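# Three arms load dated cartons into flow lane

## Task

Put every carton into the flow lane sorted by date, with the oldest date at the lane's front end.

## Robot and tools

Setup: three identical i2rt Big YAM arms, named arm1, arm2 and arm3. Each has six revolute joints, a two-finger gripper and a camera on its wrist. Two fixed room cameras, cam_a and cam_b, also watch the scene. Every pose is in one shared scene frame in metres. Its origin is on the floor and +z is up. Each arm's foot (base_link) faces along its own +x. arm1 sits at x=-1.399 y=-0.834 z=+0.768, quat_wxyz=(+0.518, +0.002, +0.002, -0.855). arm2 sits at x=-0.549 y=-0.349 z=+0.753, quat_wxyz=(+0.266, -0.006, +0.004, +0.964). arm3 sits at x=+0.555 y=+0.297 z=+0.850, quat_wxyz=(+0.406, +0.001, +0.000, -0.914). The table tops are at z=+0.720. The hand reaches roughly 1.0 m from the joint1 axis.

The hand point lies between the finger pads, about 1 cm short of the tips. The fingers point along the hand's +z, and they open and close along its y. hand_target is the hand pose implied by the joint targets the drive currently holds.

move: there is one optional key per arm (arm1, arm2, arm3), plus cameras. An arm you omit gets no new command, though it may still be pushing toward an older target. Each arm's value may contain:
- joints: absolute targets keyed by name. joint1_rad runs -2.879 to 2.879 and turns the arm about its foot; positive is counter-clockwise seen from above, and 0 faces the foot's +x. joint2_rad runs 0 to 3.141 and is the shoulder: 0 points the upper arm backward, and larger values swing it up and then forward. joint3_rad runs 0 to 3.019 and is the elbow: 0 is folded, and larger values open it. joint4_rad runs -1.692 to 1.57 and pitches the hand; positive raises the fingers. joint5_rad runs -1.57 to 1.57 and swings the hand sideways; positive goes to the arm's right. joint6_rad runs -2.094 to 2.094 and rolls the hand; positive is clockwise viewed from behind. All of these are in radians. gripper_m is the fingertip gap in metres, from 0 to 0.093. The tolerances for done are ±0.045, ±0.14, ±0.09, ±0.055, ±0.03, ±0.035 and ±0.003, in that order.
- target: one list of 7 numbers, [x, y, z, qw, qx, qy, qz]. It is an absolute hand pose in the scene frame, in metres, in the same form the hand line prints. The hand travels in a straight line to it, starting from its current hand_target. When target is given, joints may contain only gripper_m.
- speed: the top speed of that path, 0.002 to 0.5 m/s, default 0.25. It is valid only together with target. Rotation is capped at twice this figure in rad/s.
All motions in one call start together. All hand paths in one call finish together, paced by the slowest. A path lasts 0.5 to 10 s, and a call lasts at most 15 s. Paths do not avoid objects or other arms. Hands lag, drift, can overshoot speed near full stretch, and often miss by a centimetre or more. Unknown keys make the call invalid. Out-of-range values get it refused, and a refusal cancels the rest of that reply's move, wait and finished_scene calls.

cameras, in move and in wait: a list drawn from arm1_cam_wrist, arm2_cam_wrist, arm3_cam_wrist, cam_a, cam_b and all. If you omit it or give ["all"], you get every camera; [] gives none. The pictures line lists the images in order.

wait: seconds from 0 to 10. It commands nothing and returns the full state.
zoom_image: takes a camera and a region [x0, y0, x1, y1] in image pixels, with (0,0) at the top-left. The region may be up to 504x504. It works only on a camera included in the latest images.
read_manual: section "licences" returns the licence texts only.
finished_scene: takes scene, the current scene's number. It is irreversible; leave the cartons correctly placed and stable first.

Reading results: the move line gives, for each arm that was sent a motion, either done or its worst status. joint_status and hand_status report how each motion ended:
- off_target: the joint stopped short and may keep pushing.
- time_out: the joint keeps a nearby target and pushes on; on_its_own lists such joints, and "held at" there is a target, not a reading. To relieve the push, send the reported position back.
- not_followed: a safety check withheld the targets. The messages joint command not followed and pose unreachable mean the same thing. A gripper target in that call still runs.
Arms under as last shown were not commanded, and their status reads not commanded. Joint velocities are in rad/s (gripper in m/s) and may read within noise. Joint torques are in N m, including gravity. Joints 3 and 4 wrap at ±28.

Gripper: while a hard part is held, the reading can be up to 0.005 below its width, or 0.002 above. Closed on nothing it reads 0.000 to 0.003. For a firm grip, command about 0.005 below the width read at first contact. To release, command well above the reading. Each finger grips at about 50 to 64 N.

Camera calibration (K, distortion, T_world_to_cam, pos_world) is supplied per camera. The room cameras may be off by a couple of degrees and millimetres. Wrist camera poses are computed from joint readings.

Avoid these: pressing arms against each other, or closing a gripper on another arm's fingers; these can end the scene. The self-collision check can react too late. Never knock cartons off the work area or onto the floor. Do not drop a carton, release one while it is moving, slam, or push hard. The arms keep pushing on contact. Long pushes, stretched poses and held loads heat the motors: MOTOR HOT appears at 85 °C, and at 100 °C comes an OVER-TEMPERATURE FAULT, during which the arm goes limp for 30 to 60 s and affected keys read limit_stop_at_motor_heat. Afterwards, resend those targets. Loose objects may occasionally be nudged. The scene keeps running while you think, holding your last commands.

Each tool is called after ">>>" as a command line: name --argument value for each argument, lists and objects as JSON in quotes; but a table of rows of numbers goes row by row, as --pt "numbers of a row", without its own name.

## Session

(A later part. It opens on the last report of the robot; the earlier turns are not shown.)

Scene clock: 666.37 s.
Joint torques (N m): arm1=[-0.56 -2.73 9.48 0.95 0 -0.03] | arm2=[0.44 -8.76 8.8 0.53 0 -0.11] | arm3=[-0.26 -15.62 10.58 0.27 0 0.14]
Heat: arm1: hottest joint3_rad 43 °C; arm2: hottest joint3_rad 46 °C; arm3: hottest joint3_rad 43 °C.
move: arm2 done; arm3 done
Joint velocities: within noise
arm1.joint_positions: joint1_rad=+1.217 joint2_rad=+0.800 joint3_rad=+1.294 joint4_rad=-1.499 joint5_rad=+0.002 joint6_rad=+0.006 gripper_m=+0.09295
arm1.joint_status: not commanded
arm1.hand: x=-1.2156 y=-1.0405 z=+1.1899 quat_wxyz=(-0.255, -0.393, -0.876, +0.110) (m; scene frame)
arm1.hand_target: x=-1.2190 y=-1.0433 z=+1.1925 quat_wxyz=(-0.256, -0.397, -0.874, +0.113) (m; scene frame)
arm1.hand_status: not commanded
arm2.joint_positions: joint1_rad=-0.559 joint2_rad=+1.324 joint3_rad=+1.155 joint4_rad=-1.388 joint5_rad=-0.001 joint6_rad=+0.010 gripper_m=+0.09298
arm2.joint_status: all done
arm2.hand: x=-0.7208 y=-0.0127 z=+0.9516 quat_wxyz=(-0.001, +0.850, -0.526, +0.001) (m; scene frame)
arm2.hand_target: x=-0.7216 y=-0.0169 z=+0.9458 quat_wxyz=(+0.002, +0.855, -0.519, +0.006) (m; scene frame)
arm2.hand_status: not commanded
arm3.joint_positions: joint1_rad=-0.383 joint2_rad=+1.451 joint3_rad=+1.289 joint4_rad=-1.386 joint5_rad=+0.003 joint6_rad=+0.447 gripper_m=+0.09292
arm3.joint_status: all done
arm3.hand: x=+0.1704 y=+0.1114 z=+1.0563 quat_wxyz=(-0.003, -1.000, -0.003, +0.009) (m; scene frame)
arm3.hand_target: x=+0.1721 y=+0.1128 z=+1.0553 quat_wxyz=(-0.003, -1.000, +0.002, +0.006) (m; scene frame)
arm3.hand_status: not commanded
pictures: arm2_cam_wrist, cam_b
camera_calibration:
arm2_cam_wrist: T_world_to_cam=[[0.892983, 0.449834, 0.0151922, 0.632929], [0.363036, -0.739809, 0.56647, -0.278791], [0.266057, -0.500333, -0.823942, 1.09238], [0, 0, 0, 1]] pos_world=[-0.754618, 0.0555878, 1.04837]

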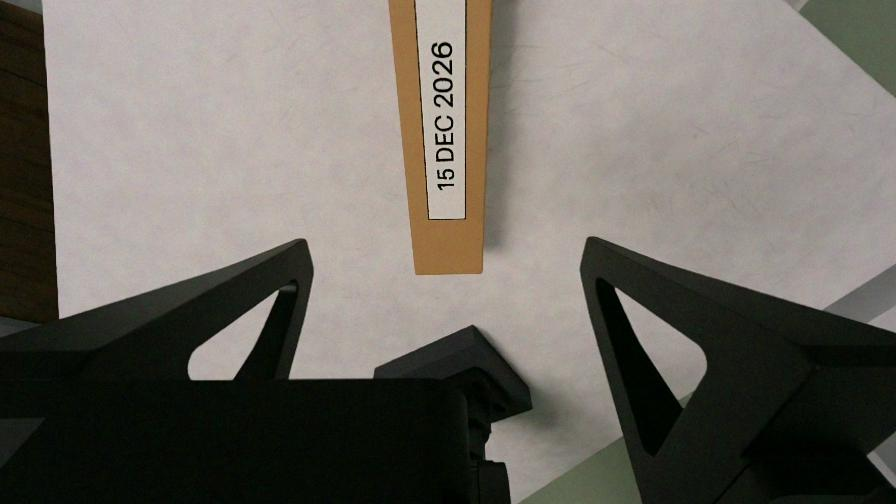

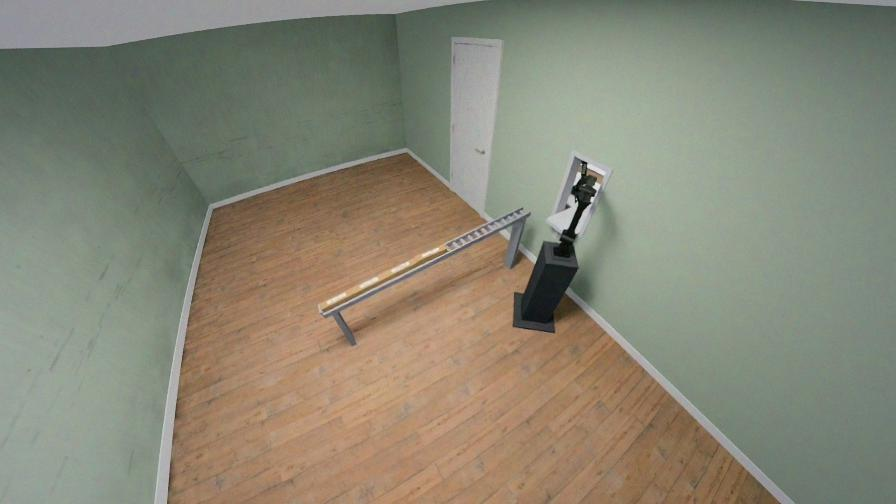

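>>> move --arm2 '{"target": [-0.717, -0.031, 0.752, 0, 0.858, -0.513, 0], "speed": 0.2}' --cameras '["arm2_cam_wrist"]'

>>> move --arm2 '{"joints": {"gripper_m": 0.05}}' --cameras '[]'

>>> move --arm2 '{"target": [-0.717, -0.031, 0.95, 0, 0.858, -0.513, 0], "speed": 0.3}' --cameras '["arm2_cam_wrist"]'

Scene clock: 675.07 s.
Joint torques (N m): arm1=[-0.62 -2.67 9.48 0.95 -0.01 -0.03] | arm2=[0.67 -8.23 6.98 0.91 -0.11 -0.12] | arm3=[-0.03 -15.85 10.59 0.23 -0.02 0.12]
Heat: arm1: hottest joint3_rad 43 °C; arm2: hottest joint3_rad 46 °C; arm3: hottest joint3_rad 43 °C.
move: arm2 done
Joint velocities: within noise
arm1, arm3: as last shown
arm2.joint_positions: joint1_rad=-0.556 joint2_rad=+1.524 joint3_rad=+0.793 joint4_rad=-0.814 joint5_rad=-0.001 joint6_rad=+0.004 gripper_m=+0.09298
arm2.joint_status: not commanded
arm2.hand: x=-0.7147 y=-0.0263 z=+0.7590 quat_wxyz=(-0.004, +0.853, -0.522, -0.004) (m; scene frame)
arm2.hand_target: x=-0.7168 y=-0.0311 z=+0.7522 quat_wxyz=(+0.000, +0.858, -0.513, +0.000) (m; scene frame)
arm2.hand_status: done (0.009 m and 1.4 deg from the pose sent, 0.201 m and 1.8 deg at the start)
pictures: arm2_cam_wrist
camera_calibration:
arm2_cam_wrist: T_world_to_cam=[[0.888704, 0.458233, 0.0151131, 0.633794], [0.373503, -0.742706, 0.555773, -0.16647], [0.265898, -0.488272, -0.831197, 0.930971], [0, 0, 0, 1]] pos_world=[-0.748621, 0.040504, 0.856762]

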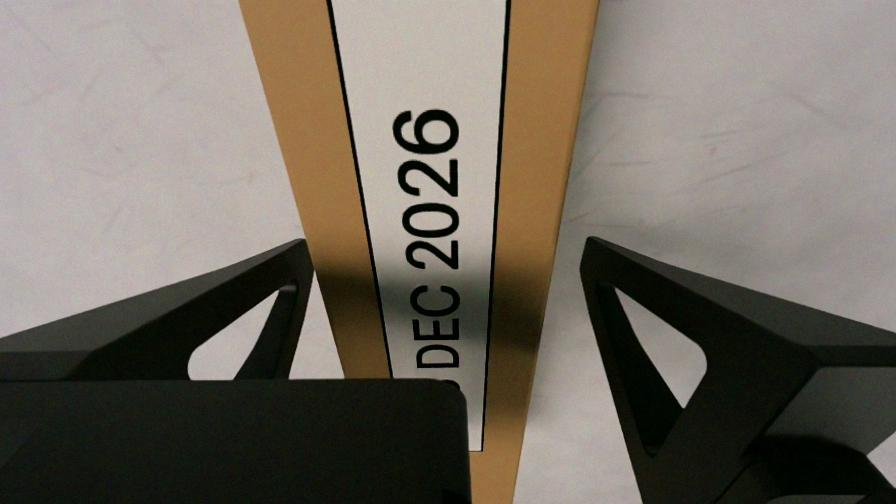

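Scene clock: 675.67 s.
Joint torques (N m): arm1=[-0.56 -2.73 9.48 0.94 0 -0.03] | arm2=[0.56 -8.29 6.98 0.77 0.02 -0.11] | arm3=[-0.03 -15.74 10.66 0.23 -0.01 0.14]
Heat: arm1: hottest joint3_rad 43 °C; arm2: hottest joint3_rad 46 °C; arm3: hottest joint3_rad 43 °C.
move: arm2 off_target
Joint velocities: within noise
arm1, arm3: as last shown
arm2.joint_positions: joint1_rad=-0.554 joint2_rad=+1.524 joint3_rad=+0.793 joint4_rad=-0.813 joint5_rad=-0.004 joint6_rad=+0.003 gripper_m=+0.06063
arm2.joint_status: gripper_m off_target (ended at +0.06066, target +0.05000)
arm2.hand: x=-0.7159 y=-0.0268 z=+0.7590 quat_wxyz=(-0.003, +0.853, -0.521, -0.005) (m; scene frame)
arm2.hand_target: x=-0.7169 y=-0.0311 z=+0.7522 quat_wxyz=(+0.000, +0.858, -0.513, +0.000) (m; scene frame)
arm2.hand_status: not commanded
pictures: none
No camera images: "cameras" was empty.

Scene clock: 677.23 s.
Joint torques (N m): arm1=[-0.56 -2.78 9.47 0.92 -0.01 -0.04] | arm2=[0.44 -7.12 15.02 -0.36 0.02 -0.12] | arm3=[-0.09 -15.68 10.66 0.28 -0.02 0.14]
Heat: arm1: hottest joint3_rad 43 °C; arm2: hottest joint3_rad 46 °C; arm3: hottest joint3_rad 43 °C.
move: arm2 off_target
Joint velocities: within noise
arm1, arm3: as last shown
arm2.joint_positions: joint1_rad=-0.554 joint2_rad=+1.267 joint3_rad=+1.035 joint4_rad=-1.376 joint5_rad=-0.004 joint6_rad=+0.003 gripper_m=+0.06063
arm2.joint_status: not commanded
arm2.hand: x=-0.7049 y=-0.0489 z=+0.9269 quat_wxyz=(+0.014, +0.853, -0.521, +0.022) (m; scene frame)
arm2.hand_target: x=-0.7164 y=-0.0323 z=+0.9500 quat_wxyz=(+0.000, +0.858, -0.513, +0.000) (m; scene frame)
arm2.hand_status: off_target (0.032 m and 3.2 deg from the pose sent, 0.191 m and 1.3 deg at the start)
pictures: arm2_cam_wrist
camera_calibration:
arm2_cam_wrist: T_world_to_cam=[[0.887078, 0.461464, 0.0119853, 0.634856], [0.360071, -0.707949, 0.607583, -0.335984], [0.288863, -0.534658, -0.794165, 1.03651], [0, 0, 0, 1]] pos_world=[-0.741599, 0.0233581, 1.01969]

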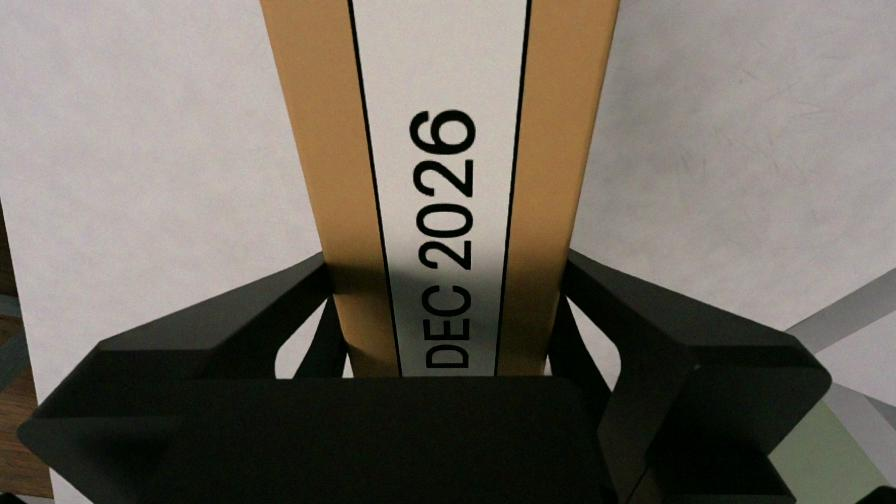

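>>> move --arm2 '{"joints": {"joint1_rad": -1.639, "joint2_rad": 1.384, "joint3_rad": 1.376, "joint4_rad": -1.53, "joint5_rad": 0, "joint6_rad": 0.963}}' --cameras '[]'

>>> move --arm2 '{"target": [0.02, 0.045, 0.91, -0.022, -0.006, -0.9996, -0.016], "speed": 0.25}' --cameras '["arm3_cam_wrist"]'

>>> move --arm2 '{"target": [0.012, 0.04, 0.81, 0, 0, -1, 0], "speed": 0.15}' --cameras '["arm2_cam_wrist"]'

Scene clock: 685.07 s.
Joint torques (N m): arm1=[-0.56 -2.73 9.5 0.95 -0.01 -0.03] | arm2=[-0.56 -11.16 14.11 -0.21 0.01 0.09] | arm3=[-0.03 -15.85 10.63 0.25 -0.01 0.14]
Heat: arm1: hottest joint3_rad 43 °C; arm2: hottest joint3_rad 49 °C; arm3: hottest joint3_rad 43 °C.
move: arm2 done
Joint velocities: within noise
arm1, arm3: as last shown
arm2.joint_positions: joint1_rad=-1.633 joint2_rad=+1.395 joint3_rad=+1.324 joint4_rad=-1.521 joint5_rad=+0.001 joint6_rad=+0.952 gripper_m=+0.06070
arm2.joint_status: all done
arm2.hand: x=-0.3249 y=-0.0185 z=+0.9937 quat_wxyz=(+0.001, +0.008, -1.000, +0.015) (m; scene frame)
arm2.hand_target: x=-0.3177 y=-0.0112 z=+1.0177 quat_wxyz=(-0.014, +0.000, -1.000, -0.007) (m; scene frame)
arm2.hand_status: not commanded
pictures: none
No camera images: "cameras" was empty.

Scene clock: 687.67 s.
Joint torques (N m): arm1=[-0.56 -2.67 9.5 0.96 0 -0.03] | arm2=[-0.44 -21.3 15.98 -0.09 -0.05 -0.12] | arm3=[-0.15 -15.74 10.66 0.25 -0.01 0.15]
Heat: arm1: hottest joint3_rad 43 °C; arm2: hottest joint3_rad 50 °C; arm3: hottest joint3_rad 43 °C.
move: arm2 off_target
Joint velocities: within noise
arm1, arm3: as last shown
arm2.joint_positions: joint1_rad=-2.000 joint2_rad=+2.171 joint3_rad=+2.107 joint4_rad=-1.507 joint5_rad=-0.014 joint6_rad=+0.623 gripper_m=+0.06070
arm2.joint_status: not commanded
arm2.hand: x=+0.0034 y=+0.0350 z=+0.8878 quat_wxyz=(+0.000, -0.011, -1.000, +0.000) (m; scene frame)
arm2.hand_target: x=+0.0185 y=+0.0439 z=+0.9102 quat_wxyz=(-0.023, -0.006, -1.000, -0.016) (m; scene frame)
arm2.hand_status: off_target (0.029 m and 3.2 deg from the pose sent, 0.361 m and 4.7 deg at the start)
pictures: arm3_cam_wrist
camera_calibration:
arm3_cam_wrist: T_world_to_cam=[[0.00915137, 0.999911, -0.00972051, -0.10178], [0.814301, -0.00180995, 0.580441, -0.749822], [0.580371, -0.0132272, -0.814245, 0.885676], [0, 0, 0, 1]] pos_world=[0.0974912, 0.112129, 1.15539]

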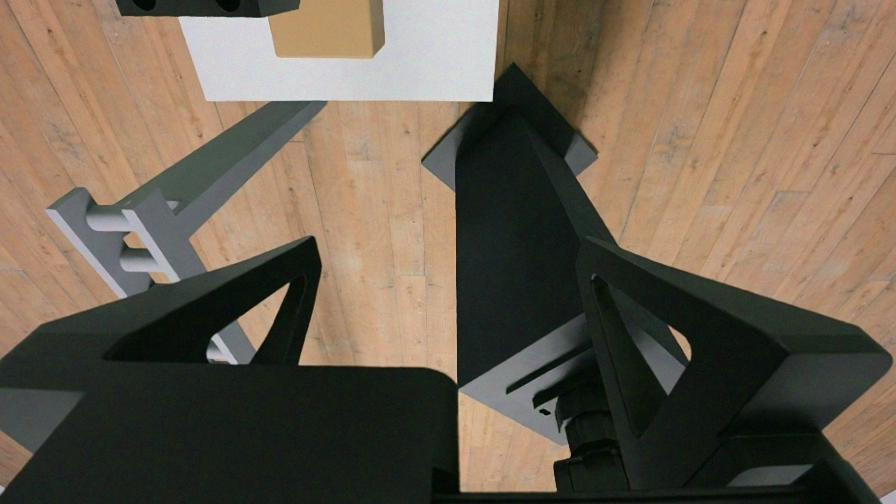

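Scene clock: 689.13 s.
Joint torques (N m): arm1=[-0.5 -2.78 9.47 0.96 0 -0.03] | arm2=[-0.21 -23.59 9.95 0.58 -0.02 -0.12] | arm3=[-0.03 -15.79 10.67 0.29 -0.01 0.13]
Heat: arm1: hottest joint3_rad 43 °C; arm2: hottest joint3_rad 50 °C; arm3: hottest joint3_rad 43 °C.
move: arm2 done
Joint velocities: within noise
arm1, arm3: as last shown
arm2.joint_positions: joint1_rad=-2.000 joint2_rad=+2.247 joint3_rad=+2.017 joint4_rad=-1.360 joint5_rad=-0.014 joint6_rad=+0.613 gripper_m=+0.06070
arm2.joint_status: not commanded
arm2.hand: x=+0.0093 y=+0.0375 z=+0.8043 quat_wxyz=(+0.007, -0.006, -1.000, +0.006) (m; scene frame)
arm2.hand_target: x=+0.0120 y=+0.0400 z=+0.8100 quat_wxyz=(+0.000, +0.000, -1.000, +0.000) (m; scene frame)
arm2.hand_status: done (0.007 m and 1.2 deg from the pose sent, 0.078 m and 1.2 deg at the start)
pictures: arm2_cam_wrist
camera_calibration:
arm2_cam_wrist: T_world_to_cam=[[-0.00654573, -0.999683, 0.0242939, 0.0160725], [-0.816368, 0.0193724, 0.577207, -0.449404], [-0.577495, -0.0160545, -0.816237, 0.785398], [0, 0, 0, 1]] pos_world=[0.0867894, 0.0373826, 0.900079]

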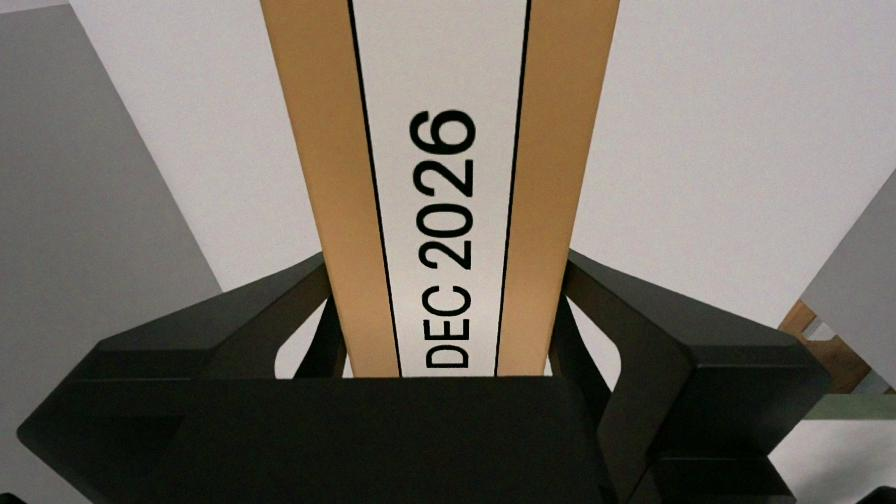

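>>> move --arm2 '{"target": [0.014, 0.042, 0.77, 0, 0, -1, 0], "speed": 0.05}' --cameras '[]'

>>> move --arm2 '{"target": [0.009, 0.039, 0.784, 0, 0, -1, 0], "speed": 0.1, "joints": {"gripper_m": 0.093}}' --cameras '[]'

>>> move --arm2 '{"target": [0.009, 0.039, 0.93, 0, 0, -1, 0], "speed": 0.25}' --cameras '["arm2_cam_wrist"]'

Scene clock: 693.73 s.
Joint torques (N m): arm1=[-0.56 -2.67 9.48 0.95 0 -0.03] | arm2=[-0.09 -21.13 8.65 0.72 0 -0.11] | arm3=[-0.15 -15.79 10.63 0.23 -0.01 0.12]
Heat: arm1: hottest joint3_rad 43 °C; arm2: hottest joint3_rad 50 °C; arm3: hottest joint3_rad 42 °C.
move: arm2 off_target
Joint velocities: within noise
arm1, arm3: as last shown
arm2.joint_positions: joint1_rad=-2.000 joint2_rad=+2.262 joint3_rad=+1.992 joint4_rad=-1.285 joint5_rad=-0.013 joint6_rad=+0.613 gripper_m=+0.06070
arm2.joint_status: not commanded
arm2.hand: x=+0.0168 y=+0.0423 z=+0.7853 quat_wxyz=(-0.008, -0.006, -1.000, -0.004) (m; scene frame)
arm2.hand_target: x=+0.0138 y=+0.0417 z=+0.7702 quat_wxyz=(+0.000, +0.000, -1.000, +0.000) (m; scene frame)
arm2.hand_status: off_target (0.016 m and 1.2 deg from the pose sent, 0.035 m and 1.2 deg at the start)
pictures: none
No camera images: "cameras" was empty.

Scene clock: 694.70 s.
Joint torques (N m): arm1=[-0.56 -2.73 9.47 0.94 -0.01 -0.03] | arm2=[-0.09 -23.06 8.51 0.05 -0.02 -0.11] | arm3=[-0.03 -15.85 10.58 0.27 -0.01 0.15]
Heat: arm1: hottest joint3_rad 43 °C; arm2: hottest joint3_rad 50 °C; arm3: hottest joint3_rad 42 °C.
move: arm2 done
Joint velocities: within noise
arm1.joint_positions: joint1_rad=+1.217 joint2_rad=+0.800 joint3_rad=+1.294 joint4_rad=-1.499 joint5_rad=+0.002 joint6_rad=+0.006 gripper_m=+0.09295
arm1.joint_status: not commanded
arm1.hand: x=-1.2156 y=-1.0405 z=+1.1899 quat_wxyz=(-0.255, -0.393, -0.876, +0.110) (m; scene frame)
arm1.hand_target: x=-1.2190 y=-1.0433 z=+1.1925 quat_wxyz=(-0.256, -0.397, -0.874, +0.113) (m; scene frame)
arm1.hand_status: not commanded
arm2.joint_positions: joint1_rad=-2.000 joint2_rad=+2.255 joint3_rad=+1.985 joint4_rad=-1.285 joint5_rad=-0.014 joint6_rad=+0.613 gripper_m=+0.09294
arm2.joint_status: all done
arm2.hand: x=+0.0153 y=+0.0414 z=+0.7873 quat_wxyz=(-0.007, -0.006, -1.000, -0.005) (m; scene frame)
arm2.hand_target: x=+0.0091 y=+0.0390 z=+0.7840 quat_wxyz=(+0.000, +0.000, -1.000, +0.000) (m; scene frame)
arm2.hand_status: done (0.007 m and 1.2 deg from the pose sent, 0.009 m and 1.2 deg at the start)
arm3.joint_positions: joint1_rad=-0.383 joint2_rad=+1.451 joint3_rad=+1.289 joint4_rad=-1.386 joint5_rad=+0.003 joint6_rad=+0.447 gripper_m=+0.09292
arm3.joint_status: not commanded
arm3.hand: x=+0.1704 y=+0.1114 z=+1.0563 quat_wxyz=(-0.003, -1.000, -0.003, +0.009) (m; scene frame)
arm3.hand_target: x=+0.1721 y=+0.1128 z=+1.0553 quat_wxyz=(-0.003, -1.000, +0.002, +0.006) (m; scene frame)
arm3.hand_status: not commanded
pictures: none
No camera images: "cameras" was empty.

Scene clock: 696.17 s.
Joint torques (N m): arm1=[-0.56 -2.67 9.47 0.95 0 -0.03] | arm2=[-0.21 -19.55 8.75 0.61 0.03 -0.01] | arm3=[-0.09 -15.74 10.61 0.23 -0.01 0.12]
Heat: arm1: hottest joint3_rad 43 °C; arm2: hottest joint3_rad 50 °C; arm3: hottest joint3_rad 42 °C.
move: arm2 not_followed
Joint velocities: within noise
arm1: as last shown
arm2.joint_positions: joint1_rad=-2.000 joint2_rad=+2.167 joint3_rad=+2.048 joint4_rad=-1.486 joint5_rad=-0.014 joint6_rad=+0.613 gripper_m=+0.09294
arm2.joint_status: not commanded
arm2.on_its_own: joint4_rad is held at -1.476, not at its first target -1.291
arm2.hand: x=-0.0056 y=+0.0284 z=+0.8681 quat_wxyz=(+0.013, -0.006, -1.000, +0.010) (m; scene frame)
arm2.hand_target: x=-0.0075 y=+0.0267 z=+0.8467 quat_wxyz=(+0.026, -0.006, -0.999, +0.018) (m; scene frame)
arm2.hand_status: not_followed (0.064 m and 2.0 deg from the pose sent, 0.143 m and 1.2 deg at the start)
arm3.joint_positions: joint1_rad=-0.383 joint2_rad=+1.451 joint3_rad=+1.289 joint4_rad=-1.386 joint5_rad=+0.003 joint6_rad=+0.447 gripper_m=+0.09292
arm3.joint_status: not commanded
arm3.hand: x=+0.1704 y=+0.1114 z=+1.0563 quat_wxyz=(-0.003, -1.000, -0.003, +0.009) (m; scene frame)
arm3.hand_target: x=+0.1721 y=+0.1128 z=+1.0553 quat_wxyz=(-0.003, -1.000, +0.002, +0.006) (m; scene frame)
arm3.hand_status: not commanded
pictures: arm2_cam_wrist
pose unreachable (arm2 arm): on one or more control steps of this call this arm could not follow its commanded pose, so it was not sent that pose on those steps. On the call's last step it was still not sent that pose. It may still have moved: this result reports where it is.
cause: moving toward the commanded pose would bring a part of the arm too close to another arm (this arm's wrist (the part past joint 4) and the arm3 arm's wrist camera).
camera_calibration:
arm2_cam_wrist: T_world_to_cam=[[-0.0063545, -0.99944, 0.0328507, -0.00210773], [-0.809246, 0.0244381, 0.586961, -0.50675], [-0.587435, -0.0228545, -0.808948, 0.822522], [0, 0, 0, 1]] pos_world=[0.0730793, 0.0290758, 0.96289]

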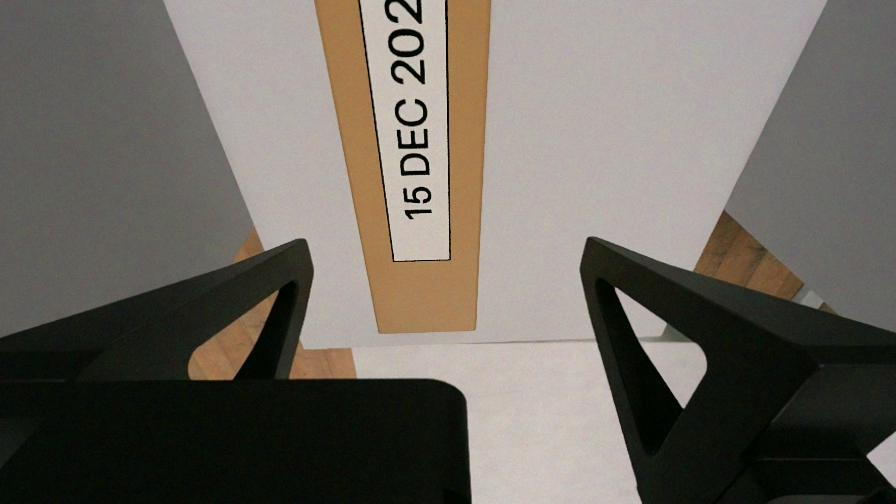

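>>> move --arm2 '{"target": [-0.33, -0.02, 1.0, 0, 0, -1, 0], "speed": 0.3}' --cameras '[]'

>>> move --arm3 '{"target": [-0.005, 0.037, 0.88, 0, 1, 0, 0], "speed": 0.25}' --arm2 '{"joints": {"joint1_rad": 2.246, "joint2_rad": 1.4, "joint3_rad": 1.376, "joint4_rad": -1.53, "joint5_rad": 0, "joint6_rad": -0.31}}' --cameras '["arm3_cam_wrist", "arm2_cam_wrist"]'

Scene clock: 705.63 s.
Joint torques (N m): arm1=[-0.5 -2.73 9.48 0.96 0 -0.03] | arm2=[0.32 -8.7 8.98 -0.05 0.12 0.11] | arm3=[-0.03 -15.74 10.61 0.23 0 0.13]
Heat: arm1: hottest joint3_rad 44 °C; arm2: hottest joint3_rad 49 °C; arm3: hottest joint3_rad 42 °C.
move: arm2 off_target
Joint velocities: within noise
arm1, arm3: as last shown
arm2.joint_positions: joint1_rad=-1.639 joint2_rad=+1.357 joint3_rad=+1.328 joint4_rad=-1.505 joint5_rad=-0.016 joint6_rad=+0.959 gripper_m=+0.09294
arm2.joint_status: not commanded
arm2.hand: x=-0.3253 y=-0.0175 z=+1.0095 quat_wxyz=(-0.009, +0.002, -1.000, -0.014) (m; scene frame)
arm2.hand_target: x=-0.3299 y=-0.0201 z=+1.0002 quat_wxyz=(+0.000, +0.000, -1.000, +0.000) (m; scene frame)
arm2.hand_status: off_target (0.011 m and 1.9 deg from the pose sent, 0.353 m and 2.0 deg at the start)
pictures: none
No camera images: "cameras" was empty.

Scene clock: 708.33 s.
Joint torques (N m): arm1=[-0.5 -2.73 9.48 0.98 -0.01 -0.03] | arm2=[0.32 -10.46 13.18 -0.13 -0.04 -0.11] | arm3=[-0.79 -24 13.91 0.06 0.02 -0.02]
Heat: arm1: hottest joint3_rad 44 °C; arm2: hottest joint3_rad 49 °C; arm3: hottest joint3_rad 42 °C.
move: arm2 done; arm3 off_target
Joint velocities: within noise
arm1: as last shown
arm2.joint_positions: joint1_rad=+2.241 joint2_rad=+1.404 joint3_rad=+1.337 joint4_rad=-1.521 joint5_rad=+0.000 joint6_rad=-0.300 gripper_m=+0.09304
arm2.joint_status: all done
arm2.hand: x=-0.4989 y=-0.7457 z=+1.0019 quat_wxyz=(+0.002, +0.540, +0.842, +0.005) (m; scene frame)
arm2.hand_target: x=-0.4960 y=-0.7527 z=+1.0187 quat_wxyz=(+0.012, +0.533, +0.846, -0.009) (m; scene frame)
arm2.hand_status: not commanded
arm3.joint_positions: joint1_rad=-0.389 joint2_rad=+2.058 joint3_rad=+1.627 joint4_rad=-1.155 joint5_rad=+0.003 joint6_rad=+0.445 gripper_m=+0.09292
arm3.joint_status: not commanded
arm3.hand: x=+0.0107 y=+0.0376 z=+0.8771 quat_wxyz=(+0.004, -1.000, -0.001, -0.007) (m; scene frame)
arm3.hand_target: x=-0.0045 y=+0.0373 z=+0.8801 quat_wxyz=(+0.000, -1.000, +0.000, +0.000) (m; scene frame)
arm3.hand_status: off_target (0.016 m and 0.9 deg from the pose sent, 0.260 m and 1.2 deg at the start)
pictures: arm2_cam_wrist, arm3_cam_wrist
camera_calibration:
arm2_cam_wrist: T_world_to_cam=[[-0.906541, -0.422103, 0.00356214, -0.772576], [-0.345786, 0.747425, 0.567263, -0.175488], [-0.242106, 0.513016, -0.823529, 1.20975], [0, 0, 0, 1]] pos_world=[-0.468166, -0.815562, 1.09856]
arm3_cam_wrist: T_world_to_cam=[[0.0129922, 0.999895, 0.00643186, -0.0424299], [0.794895, -0.0142304, 0.60658, -0.538215], [0.606608, -0.00276816, -0.794996, 0.813852], [0, 0, 0, 1]] pos_world=[-0.0653138, 0.0370194, 0.973753]

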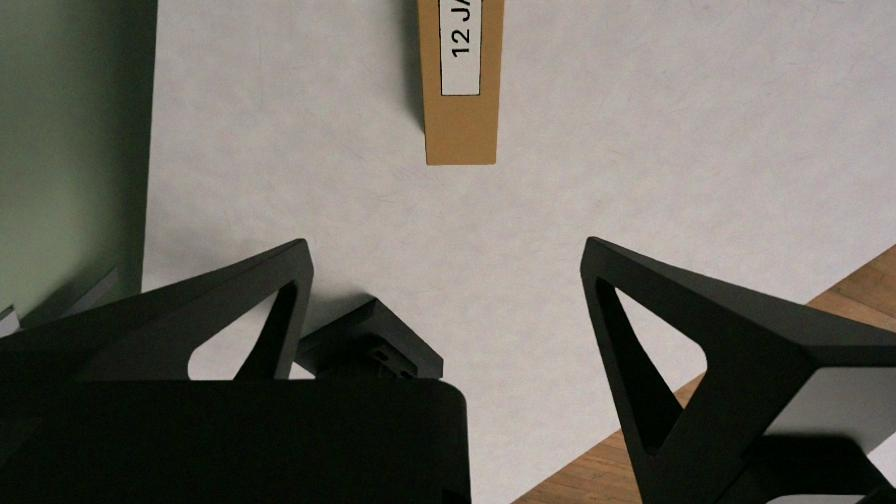

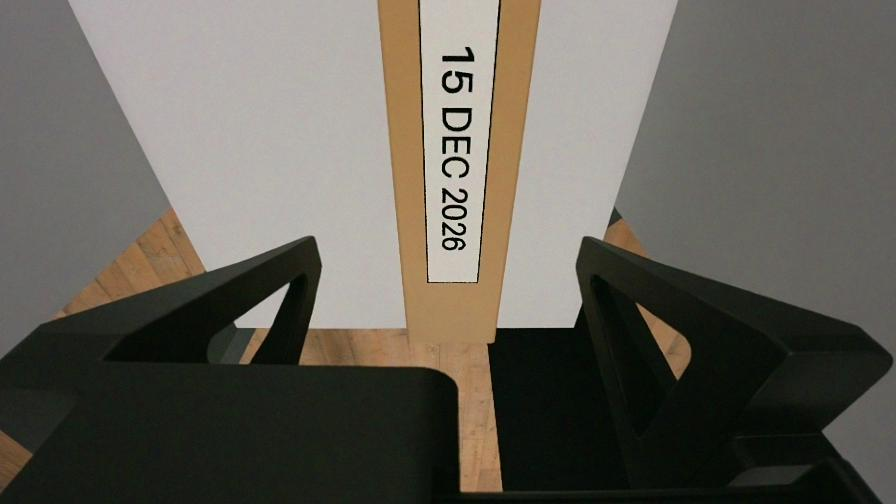

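>>> move --arm3 '{"target": [-0.012, 0.042, 0.787, 0, 1, -0.006, 0], "speed": 0.12}' --arm2 '{"target": [-0.479, -0.82, 0.88, 0, 0.5307, 0.8476, 0], "speed": 0.2}' --cameras '["arm3_cam_wrist", "arm2_cam_wrist"]'

Scene clock: 722.00 s.
Joint torques (N m): arm1=[-0.5 -2.73 9.48 0.94 0 -0.03] | arm2=[0.73 -12.16 8.95 0.75 0.03 -0.01] | arm3=[-1.03 -24.59 9.47 0.79 -0.01 -0.04]
Heat: arm1: hottest joint3_rad 44 °C; arm2: hottest joint3_rad 52 °C; arm3: hottest joint3_rad 42 °C.
move: arm2 done; arm3 off_target
Joint velocities: within noise
arm1: as last shown
arm2.joint_positions: joint1_rad=+2.251 joint2_rad=+1.648 joint3_rad=+1.303 joint4_rad=-1.233 joint5_rad=+0.006 joint6_rad=-0.300 gripper_m=+0.09304
arm2.joint_status: not commanded
arm2.hand: x=-0.4842 y=-0.8197 z=+0.8870 quat_wxyz=(+0.003, +0.535, +0.845, -0.002) (m; scene frame)
arm2.hand_target: x=-0.4791 y=-0.8199 z=+0.8801 quat_wxyz=(+0.000, +0.531, +0.847, +0.000) (m; scene frame)
arm2.hand_status: done (0.009 m and 0.7 deg from the pose sent, 0.144 m and 1.3 deg at the start)
arm3.joint_positions: joint1_rad=-0.401 joint2_rad=+2.181 joint3_rad=+1.623 joint4_rad=-0.996 joint5_rad=+0.003 joint6_rad=+0.445 gripper_m=+0.09292
arm3.joint_status: not commanded
arm3.hand: x=-0.0103 y=+0.0355 z=+0.8025 quat_wxyz=(-0.002, -1.000, +0.005, +0.007) (m; scene frame)
arm3.hand_target: x=-0.0117 y=+0.0421 z=+0.7874 quat_wxyz=(+0.000, -1.000, +0.006, +0.000) (m; scene frame)
arm3.hand_status: off_target (0.017 m and 0.9 deg from the pose sent, 0.093 m and 1.3 deg at the start)
pictures: arm2_cam_wrist, arm3_cam_wrist
camera_calibration:
arm2_cam_wrist: T_world_to_cam=[[-0.901995, -0.431555, 0.0128714, -0.803873], [-0.351039, 0.750413, 0.560047, -0.0436291], [-0.25135, 0.500641, -0.828361, 1.14634], [0, 0, 0, 1]] pos_world=[-0.452273, -0.888079, 0.984363]
arm3_cam_wrist: T_world_to_cam=[[0.0248693, 0.999663, -0.00746914, -0.0283786], [0.811568, -0.0158262, 0.584044, -0.457883], [0.583728, -0.0205865, -0.811688, 0.7812], [0, 0, 0, 1]] pos_world=[-0.0837001, 0.0372046, 0.901302]

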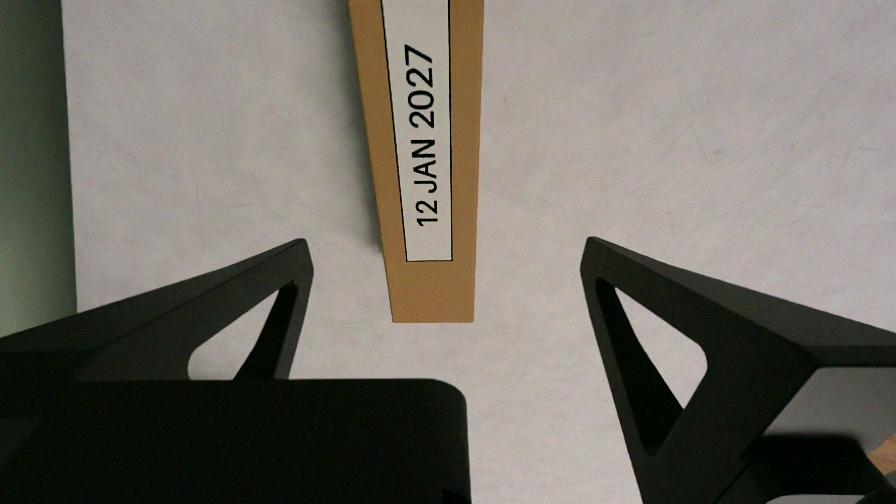

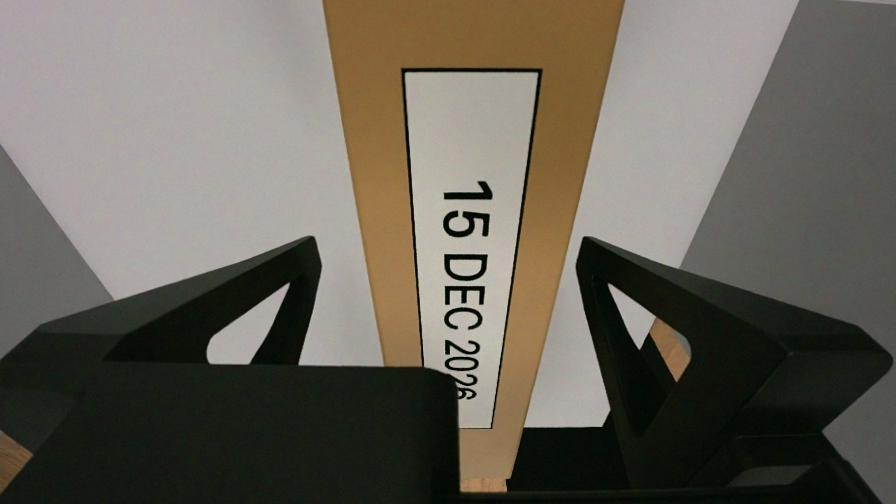

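>>> move --arm3 '{"target": [-0.014, 0.048, 0.785, 0, 1, -0.006, 0], "speed": 0.12}' --arm2 '{"target": [-0.48, -0.798, 0.753, 0, 0.5417, 0.8406, 0], "speed": 0.2}' --cameras '[]'

>>> move --arm3 '{"joints": {"gripper_m": 0.05}}' --arm2 '{"joints": {"gripper_m": 0.05}}' --cameras '["arm3_cam_wrist", "arm2_cam_wrist"]'

Scene clock: 732.87 s.
Joint torques (N m): arm1=[-0.56 -2.78 9.48 0.95 0 -0.03] | arm2=[0.79 -12.69 7.42 0.75 0.03 0.08] | arm3=[-0.73 -24.23 9.2 0.75 0 -0.03]
Heat: arm1: hottest joint3_rad 44 °C; arm2: hottest joint3_rad 52 °C; arm3: hottest joint3_rad 42 °C.
move: arm2 done; arm3 off_target
Joint velocities: within noise
arm1: as last shown
arm2.joint_positions: joint1_rad=+2.254 joint2_rad=+1.763 joint3_rad=+1.081 joint4_rad=-0.890 joint5_rad=+0.006 joint6_rad=-0.282 gripper_m=+0.09304
arm2.joint_status: not commanded
arm2.hand: x=-0.4848 y=-0.8015 z=+0.7614 quat_wxyz=(+0.004, +0.542, +0.840, -0.004) (m; scene frame)
arm2.hand_target: x=-0.4802 y=-0.7978 z=+0.7531 quat_wxyz=(+0.000, +0.542, +0.841, +0.000) (m; scene frame)
arm2.hand_status: done (0.010 m and 0.7 deg from the pose sent, 0.136 m and 1.0 deg at the start)
arm3.joint_positions: joint1_rad=-0.411 joint2_rad=+2.181 joint3_rad=+1.623 joint4_rad=-0.991 joint5_rad=+0.003 joint6_rad=+0.435 gripper_m=+0.09292
arm3.joint_status: not commanded
arm3.hand: x=-0.0140 y=+0.0409 z=+0.8026 quat_wxyz=(-0.003, -1.000, +0.005, +0.009) (m; scene frame)
arm3.hand_target: x=-0.0136 y=+0.0480 z=+0.7855 quat_wxyz=(+0.000, -1.000, +0.006, +0.000) (m; scene frame)
arm3.hand_status: off_target (0.019 m and 1.1 deg from the pose sent, 0.022 m and 0.9 deg at the start)
pictures: none
No camera images: "cameras" was empty.

Scene clock: 733.50 s.
Joint torques (N m): arm1=[-0.56 -2.73 9.47 0.94 0 -0.03] | arm2=[0.56 -12.4 7.36 0.76 0.03 0.09] | arm3=[-0.73 -24.47 9.22 0.81 0.03 -0.02]
Heat: arm1: hottest joint3_rad 44 °C; arm2: hottest joint3_rad 52 °C; arm3: hottest joint3_rad 42 °C.
move: arm2 off_target; arm3 off_target
Joint velocities: within noise
arm1: as last shown
arm2.joint_positions: joint1_rad=+2.257 joint2_rad=+1.763 joint3_rad=+1.081 joint4_rad=-0.890 joint5_rad=+0.006 joint6_rad=-0.281 gripper_m=+0.06061
arm2.joint_status: gripper_m off_target (ended at +0.06064, target +0.05000)
arm2.hand: x=-0.4834 y=-0.8014 z=+0.7614 quat_wxyz=(+0.005, +0.541, +0.841, -0.004) (m; scene frame)
arm2.hand_target: x=-0.4801 y=-0.7979 z=+0.7531 quat_wxyz=(+0.000, +0.542, +0.841, +0.000) (m; scene frame)
arm2.hand_status: not commanded
arm3.joint_positions: joint1_rad=-0.411 joint2_rad=+2.181 joint3_rad=+1.623 joint4_rad=-0.991 joint5_rad=+0.002 joint6_rad=+0.434 gripper_m=+0.05819
arm3.joint_status: gripper_m off_target (ended at +0.05822, target +0.05000)
arm3.hand: x=-0.0141 y=+0.0408 z=+0.8026 quat_wxyz=(-0.004, -1.000, +0.005, +0.009) (m; scene frame)
arm3.hand_target: x=-0.0136 y=+0.0480 z=+0.7855 quat_wxyz=(+0.000, -1.000, +0.006, +0.000) (m; scene frame)
arm3.hand_status: not commanded
pictures: arm2_cam_wrist, arm3_cam_wrist
camera_calibration:
arm2_cam_wrist: T_world_to_cam=[[-0.907877, -0.41899, 0.014341, -0.787493], [-0.341114, 0.758155, 0.555736, 0.0275375], [-0.243721, 0.499648, -0.831235, 1.03842], [0, 0, 0, 1]] pos_world=[-0.452469, -0.869674, 0.859161]
arm3_cam_wrist: T_world_to_cam=[[0.0248056, 0.999641, -0.0101528, -0.0313781], [0.814002, -0.0143013, 0.580686, -0.452115], [0.580332, -0.0226686, -0.814065, 0.785413], [0, 0, 0, 1]] pos_world=[-0.0869992, 0.0427052, 0.901595]

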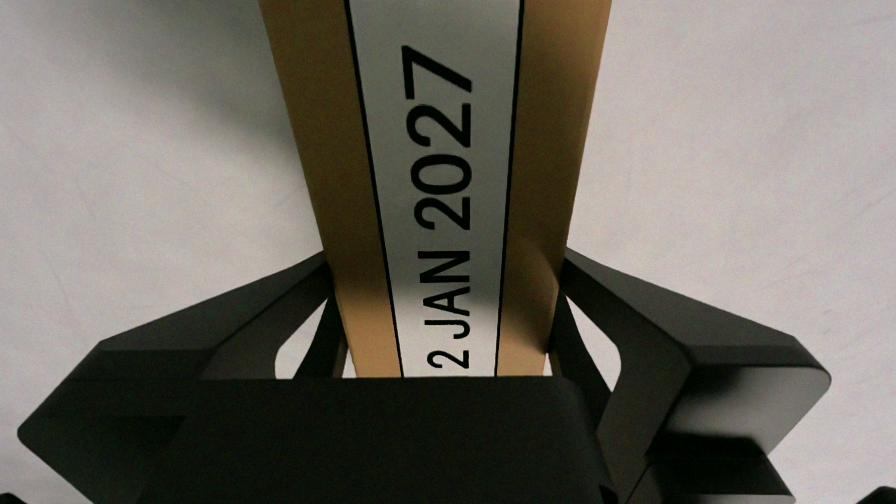

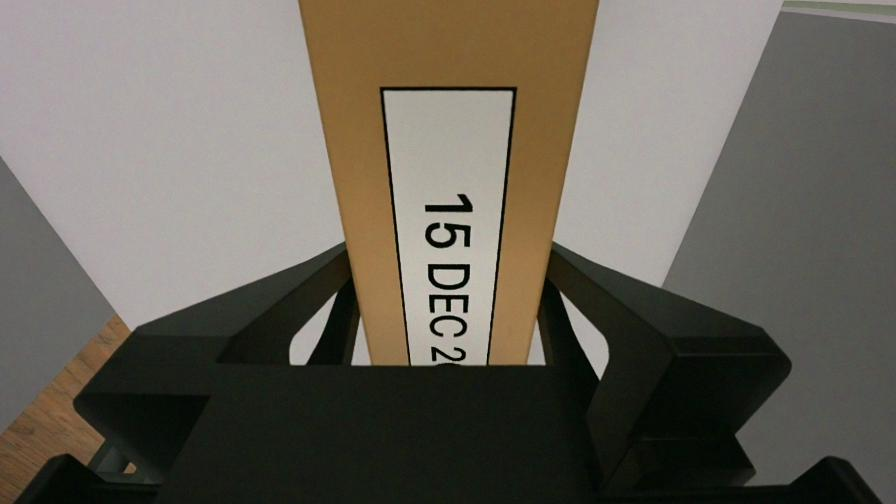

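>>> move --arm3 '{"target": [0.03, 0.045, 0.90, 0, 1, 0, 0], "speed": 0.2}' --arm2 '{"target": [-0.481, -0.80, 0.95, 0, 0.5417, 0.8406, 0], "speed": 0.3}' --cameras '[]'

>>> move --arm3 '{"target": [0.19, 0.11, 1.05, 0, 1, 0, 0], "speed": 0.25}' --arm2 '{"joints": {"joint1_rad": -1.639, "joint2_rad": 1.384, "joint3_rad": 1.376, "joint4_rad": -1.53, "joint5_rad": 0, "joint6_rad": 0.963}}' --cameras '["cam_a"]'

>>> move --arm3 '{"joints": {"joint1_rad": 1.188, "joint2_rad": 1.40, "joint3_rad": 1.31, "joint4_rad": -1.48, "joint5_rad": 0, "joint6_rad": -1.0985}}' --arm2 '{"target": [0.02, 0.045, 0.91, -0.022, -0.006, -0.9996, -0.016], "speed": 0.2}' --cameras '["arm2_cam_wrist", "cam_b"]'

Scene clock: 741.60 s.
Joint torques (N m): arm1=[-0.62 -2.73 9.47 0.98 -0.01 -0.03] | arm2=[0.56 -11.69 14.83 -0.25 -0.03 0.08] | arm3=[0.85 -25.35 10.61 -0.05 0.03 0.14]
Heat: arm1: hottest joint3_rad 44 °C; arm2: hottest joint3_rad 50 °C; arm3: hottest joint3_rad 42 °C.
move: arm2 off_target; arm3 done
Joint velocities: within noise
arm1: as last shown
arm2.joint_positions: joint1_rad=+2.257 joint2_rad=+1.553 joint3_rad=+1.300 joint4_rad=-1.382 joint5_rad=+0.006 joint6_rad=-0.281 gripper_m=+0.06061
arm2.joint_status: not commanded
arm2.hand: x=-0.4878 y=-0.7798 z=+0.9283 quat_wxyz=(-0.016, +0.541, +0.841, +0.019) (m; scene frame)
arm2.hand_target: x=-0.4811 y=-0.7986 z=+0.9501 quat_wxyz=(+0.001, +0.542, +0.841, +0.000) (m; scene frame)
arm2.hand_status: off_target (0.030 m and 2.9 deg from the pose sent, 0.189 m and 0.7 deg at the start)
arm3.joint_positions: joint1_rad=-0.396 joint2_rad=+1.982 joint3_rad=+1.546 joint4_rad=-1.140 joint5_rad=+0.002 joint6_rad=+0.441 gripper_m=+0.05819
arm3.joint_status: not commanded
arm3.hand: x=+0.0292 y=+0.0507 z=+0.8922 quat_wxyz=(+0.002, -1.000, +0.000, -0.003) (m; scene frame)
arm3.hand_target: x=+0.0300 y=+0.0452 z=+0.9000 quat_wxyz=(+0.000, -1.000, +0.000, +0.000) (m; scene frame)
arm3.hand_status: done (0.010 m and 0.4 deg from the pose sent, 0.107 m and 1.2 deg at the start)
pictures: none
No camera images: "cameras" was empty.

Scene clock: 744.37 s.
Joint torques (N m): arm1=[-0.56 -2.78 9.48 0.94 -0.01 -0.03] | arm2=[-0.44 -11.52 13.87 -0.2 0.04 0.08] | arm3=[1.03 -16.15 11.29 -0.03 0.03 0.15]
Heat: arm1: hottest joint3_rad 44 °C; arm2: hottest joint3_rad 51 °C; arm3: hottest joint3_rad 42 °C.
move: arm2 done; arm3 done
Joint velocities: within noise
arm1.joint_positions: joint1_rad=+1.217 joint2_rad=+0.800 joint3_rad=+1.294 joint4_rad=-1.499 joint5_rad=+0.002 joint6_rad=+0.006 gripper_m=+0.09295
arm1.joint_status: not commanded
arm1.hand: x=-1.2156 y=-1.0405 z=+1.1899 quat_wxyz=(-0.255, -0.393, -0.876, +0.110) (m; scene frame)
arm1.hand_target: x=-1.2190 y=-1.0433 z=+1.1925 quat_wxyz=(-0.256, -0.397, -0.874, +0.113) (m; scene frame)
arm1.hand_status: not commanded
arm2.joint_positions: joint1_rad=-1.635 joint2_rad=+1.400 joint3_rad=+1.327 joint4_rad=-1.521 joint5_rad=+0.001 joint6_rad=+0.954 gripper_m=+0.06084
arm2.joint_status: all done
arm2.hand: x=-0.3238 y=-0.0176 z=+0.9928 quat_wxyz=(+0.002, +0.007, -1.000, +0.016) (m; scene frame)
arm2.hand_target: x=-0.3177 y=-0.0111 z=+1.0178 quat_wxyz=(-0.014, +0.000, -1.000, -0.008) (m; scene frame)
arm2.hand_status: not commanded
arm3.joint_positions: joint1_rad=-0.371 joint2_rad=+1.434 joint3_rad=+1.238 joint4_rad=-1.379 joint5_rad=+0.002 joint6_rad=+0.468 gripper_m=+0.05819
arm3.joint_status: not commanded
arm3.hand: x=+0.1865 y=+0.1139 z=+1.0438 quat_wxyz=(+0.002, -1.000, +0.002, -0.003) (m; scene frame)
arm3.hand_target: x=+0.1900 y=+0.1101 z=+1.0500 quat_wxyz=(+0.000, -1.000, +0.000, +0.000) (m; scene frame)
arm3.hand_status: done (0.008 m and 0.4 deg from the pose sent, 0.233 m and 0.4 deg at the start)
pictures: cam_a

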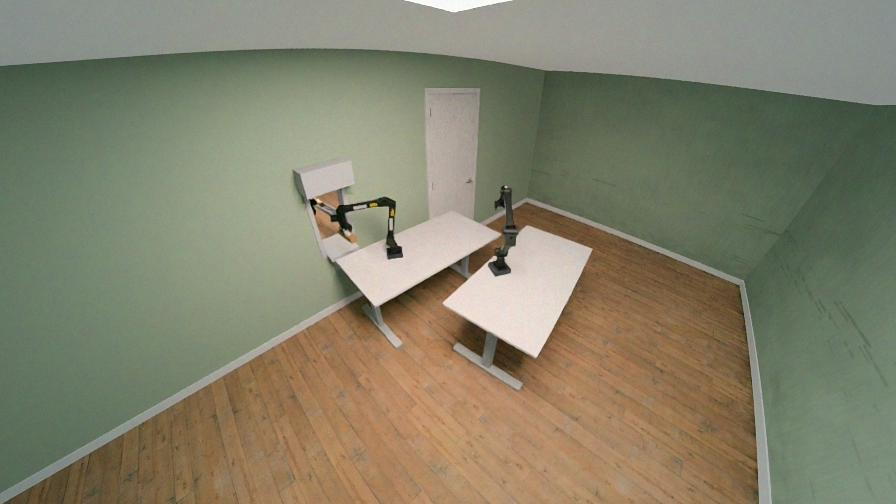

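Scene clock: 747.27 s.
Joint torques (N m): arm1=[-0.56 -2.73 9.48 0.96 0 -0.03] | arm2=[-0.56 -21.3 15.97 -0.1 -0.04 -0.12] | arm3=[0.44 -17.32 15.39 -0.16 0.03 -0.03]
Heat: arm1: hottest joint3_rad 44 °C; arm2: hottest joint3_rad 52 °C; arm3: hottest joint3_rad 43 °C.
move: arm2 off_target; arm3 done
Joint velocities: within noise
arm1: as last shown
arm2.joint_positions: joint1_rad=-1.998 joint2_rad=+2.172 joint3_rad=+2.106 joint4_rad=-1.508 joint5_rad=-0.014 joint6_rad=+0.623 gripper_m=+0.06084
arm2.joint_status: not commanded
arm2.hand: x=+0.0026 y=+0.0360 z=+0.8873 quat_wxyz=(+0.000, -0.010, -1.000, +0.001) (m; scene frame)
arm2.hand_target: x=+0.0184 y=+0.0440 z=+0.9103 quat_wxyz=(-0.023, -0.006, -1.000, -0.016) (m; scene frame)
arm2.hand_status: off_target (0.030 m and 3.2 deg from the pose sent, 0.359 m and 4.8 deg at the start)
arm3.joint_positions: joint1_rad=+1.184 joint2_rad=+1.425 joint3_rad=+1.259 joint4_rad=-1.470 joint5_rad=-0.002 joint6_rad=-1.092 gripper_m=+0.05821
arm3.joint_status: all done
arm3.hand: x=+0.7253 y=-0.0581 z=+1.0569 quat_wxyz=(+0.013, -0.015, -0.999, -0.030) (m; scene frame)
arm3.hand_target: x=+0.7311 y=-0.0669 z=+1.0855 quat_wxyz=(-0.001, -0.009, -1.000, +0.000) (m; scene frame)
arm3.hand_status: not commanded
pictures: arm2_cam_wrist, cam_b
camera_calibration:
arm2_cam_wrist: T_world_to_cam=[[-0.0145359, -0.999789, 0.0145478, 0.0211137], [-0.824354, 0.0202169, 0.565713, -0.492575], [-0.565888, -0.00376941, -0.824474, 0.856083], [0, 0, 0, 1]] pos_world=[0.0786972, 0.0342945, 0.984167]

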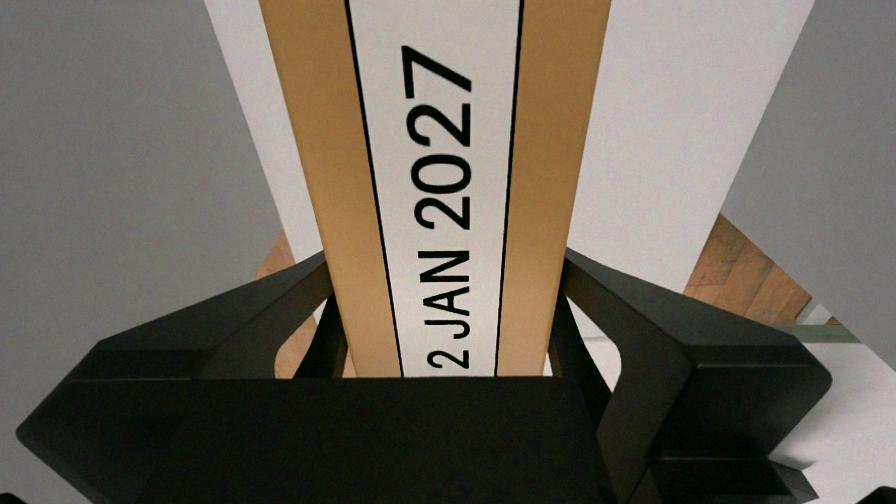

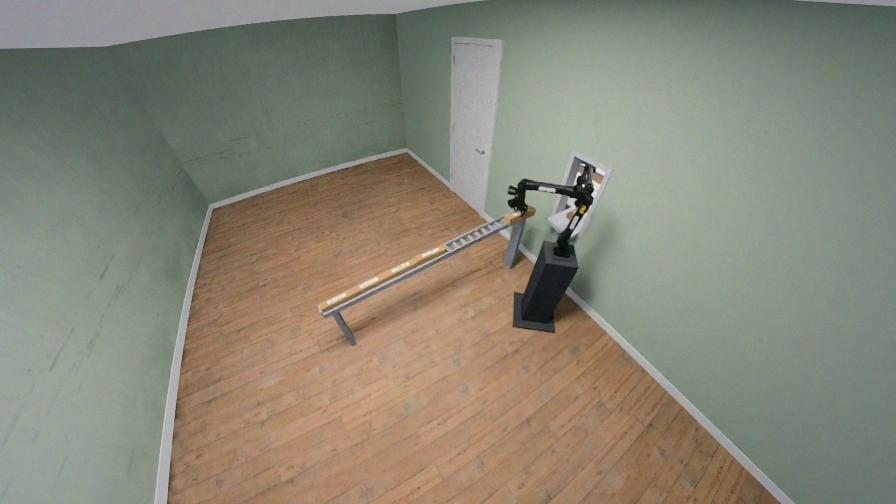

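>>> move --arm3 '{"target": [0.867, -0.338, 0.87, 0.0436, -0.0096, -0.999, 0], "speed": 0.22}' --arm2 '{"target": [0.012, 0.04, 0.81, 0, 0, -1, 0], "speed": 0.12}' --cameras '[]'

>>> move --arm3 '{"target": [0.864, -0.334, 0.80, 0.0436, -0.0096, -0.999, 0], "speed": 0.08}' --arm2 '{"target": [0.014, 0.042, 0.77, 0, 0, -1, 0], "speed": 0.05}' --cameras '["cam_b"]'

>>> zoom_image --camera "cam_b" --region '[440, 150, 620, 260]'

Scene clock: 755.83 s.
Joint torques (N m): arm1=[-0.56 -2.67 9.5 0.94 0 -0.03] | arm2=[-0.32 -21.89 9.51 0.7 0 -0.12] | arm3=[1.14 -29.63 15.88 -0.27 0.16 0.13]
Heat: arm1: hottest joint3_rad 44 °C; arm2: hottest joint3_rad 54 °C; arm3: hottest joint3_rad 44 °C.
move: arm2 done; arm3 off_target
Joint velocities: within noise
arm1: as last shown
arm2.joint_positions: joint1_rad=-1.998 joint2_rad=+2.233 joint3_rad=+2.024 joint4_rad=-1.362 joint5_rad=-0.014 joint6_rad=+0.613 gripper_m=+0.06084
arm2.joint_status: not commanded
arm2.hand: x=+0.0107 y=+0.0404 z=+0.8157 quat_wxyz=(+0.000, -0.005, -1.000, +0.000) (m; scene frame)
arm2.hand_target: x=+0.0119 y=+0.0401 z=+0.8101 quat_wxyz=(+0.000, +0.000, -1.000, +0.000) (m; scene frame)
arm2.hand_status: done (0.006 m and 0.5 deg from the pose sent, 0.078 m and 1.1 deg at the start)
arm3.joint_positions: joint1_rad=+1.200 joint2_rad=+2.368 joint3_rad=+2.115 joint4_rad=-1.395 joint5_rad=+0.074 joint6_rad=-1.082 gripper_m=+0.05821
arm3.joint_status: not commanded
arm3.hand: x=+0.8531 y=-0.3256 z=+0.8564 quat_wxyz=(+0.050, -0.010, -0.999, -0.018) (m; scene frame)
arm3.hand_target: x=+0.8666 y=-0.3368 z=+0.8702 quat_wxyz=(+0.043, -0.010, -0.999, +0.000) (m; scene frame)
arm3.hand_status: off_target (0.023 m and 2.2 deg from the pose sent, 0.365 m and 5.0 deg at the start)
pictures: none
No camera images: "cameras" was empty.

Scene clock: 757.37 s.
Joint torques (N m): arm1=[-0.5 -2.73 9.5 0.95 -0.01 -0.03] | arm2=[-0.26 -21.13 8.84 0.73 -0.02 -0.11] | arm3=[0.85 -30.51 10.78 0.51 0.18 0.13]
Heat: arm1: hottest joint3_rad 44 °C; arm2: hottest joint3_rad 54 °C; arm3: hottest joint3_rad 44 °C.
move: arm2 off_target; arm3 done
Joint velocities: within noise
arm1: as last shown
arm2.joint_positions: joint1_rad=-1.998 joint2_rad=+2.261 joint3_rad=+1.995 joint4_rad=-1.286 joint5_rad=-0.014 joint6_rad=+0.613 gripper_m=+0.06084
arm2.joint_status: not commanded
arm2.hand: x=+0.0168 y=+0.0440 z=+0.7872 quat_wxyz=(-0.009, -0.005, -1.000, -0.006) (m; scene frame)
arm2.hand_target: x=+0.0137 y=+0.0419 z=+0.7703 quat_wxyz=(+0.000, +0.000, -1.000, +0.000) (m; scene frame)
arm2.hand_status: off_target (0.017 m and 1.3 deg from the pose sent, 0.046 m and 0.6 deg at the start)
arm3.joint_positions: joint1_rad=+1.200 joint2_rad=+2.428 joint3_rad=+2.080 joint4_rad=-1.272 joint5_rad=+0.074 joint6_rad=-1.082 gripper_m=+0.05821
arm3.joint_status: not commanded
arm3.hand: x=+0.8570 y=-0.3334 z=+0.8023 quat_wxyz=(+0.043, -0.011, -0.999, -0.005) (m; scene frame)
arm3.hand_target: x=+0.8641 y=-0.3339 z=+0.8000 quat_wxyz=(+0.043, -0.010, -0.999, +0.000) (m; scene frame)
arm3.hand_status: done (0.007 m and 0.6 deg from the pose sent, 0.058 m and 2.2 deg at the start)
pictures: cam_b

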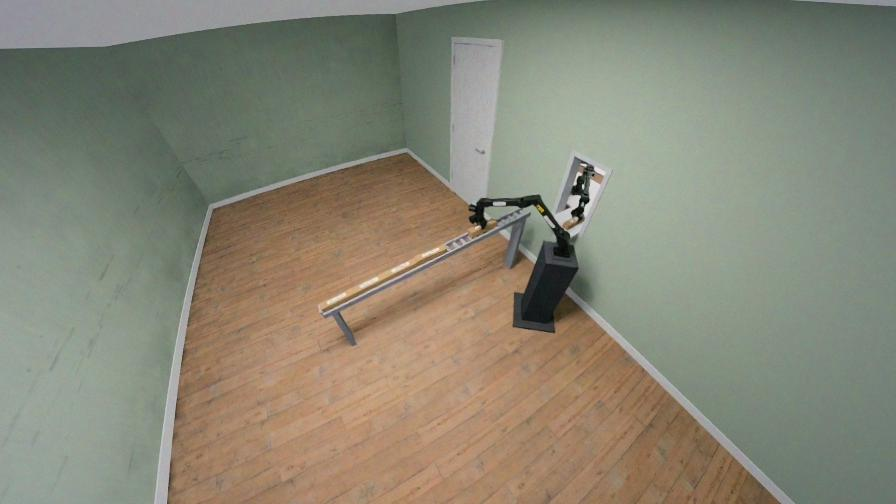

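Scaled by 2.800 from the camera's 896x504 image, which has a finer 1280x720 frame.

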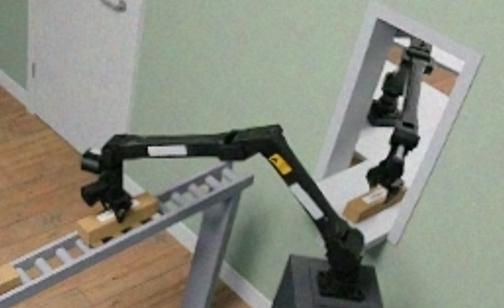

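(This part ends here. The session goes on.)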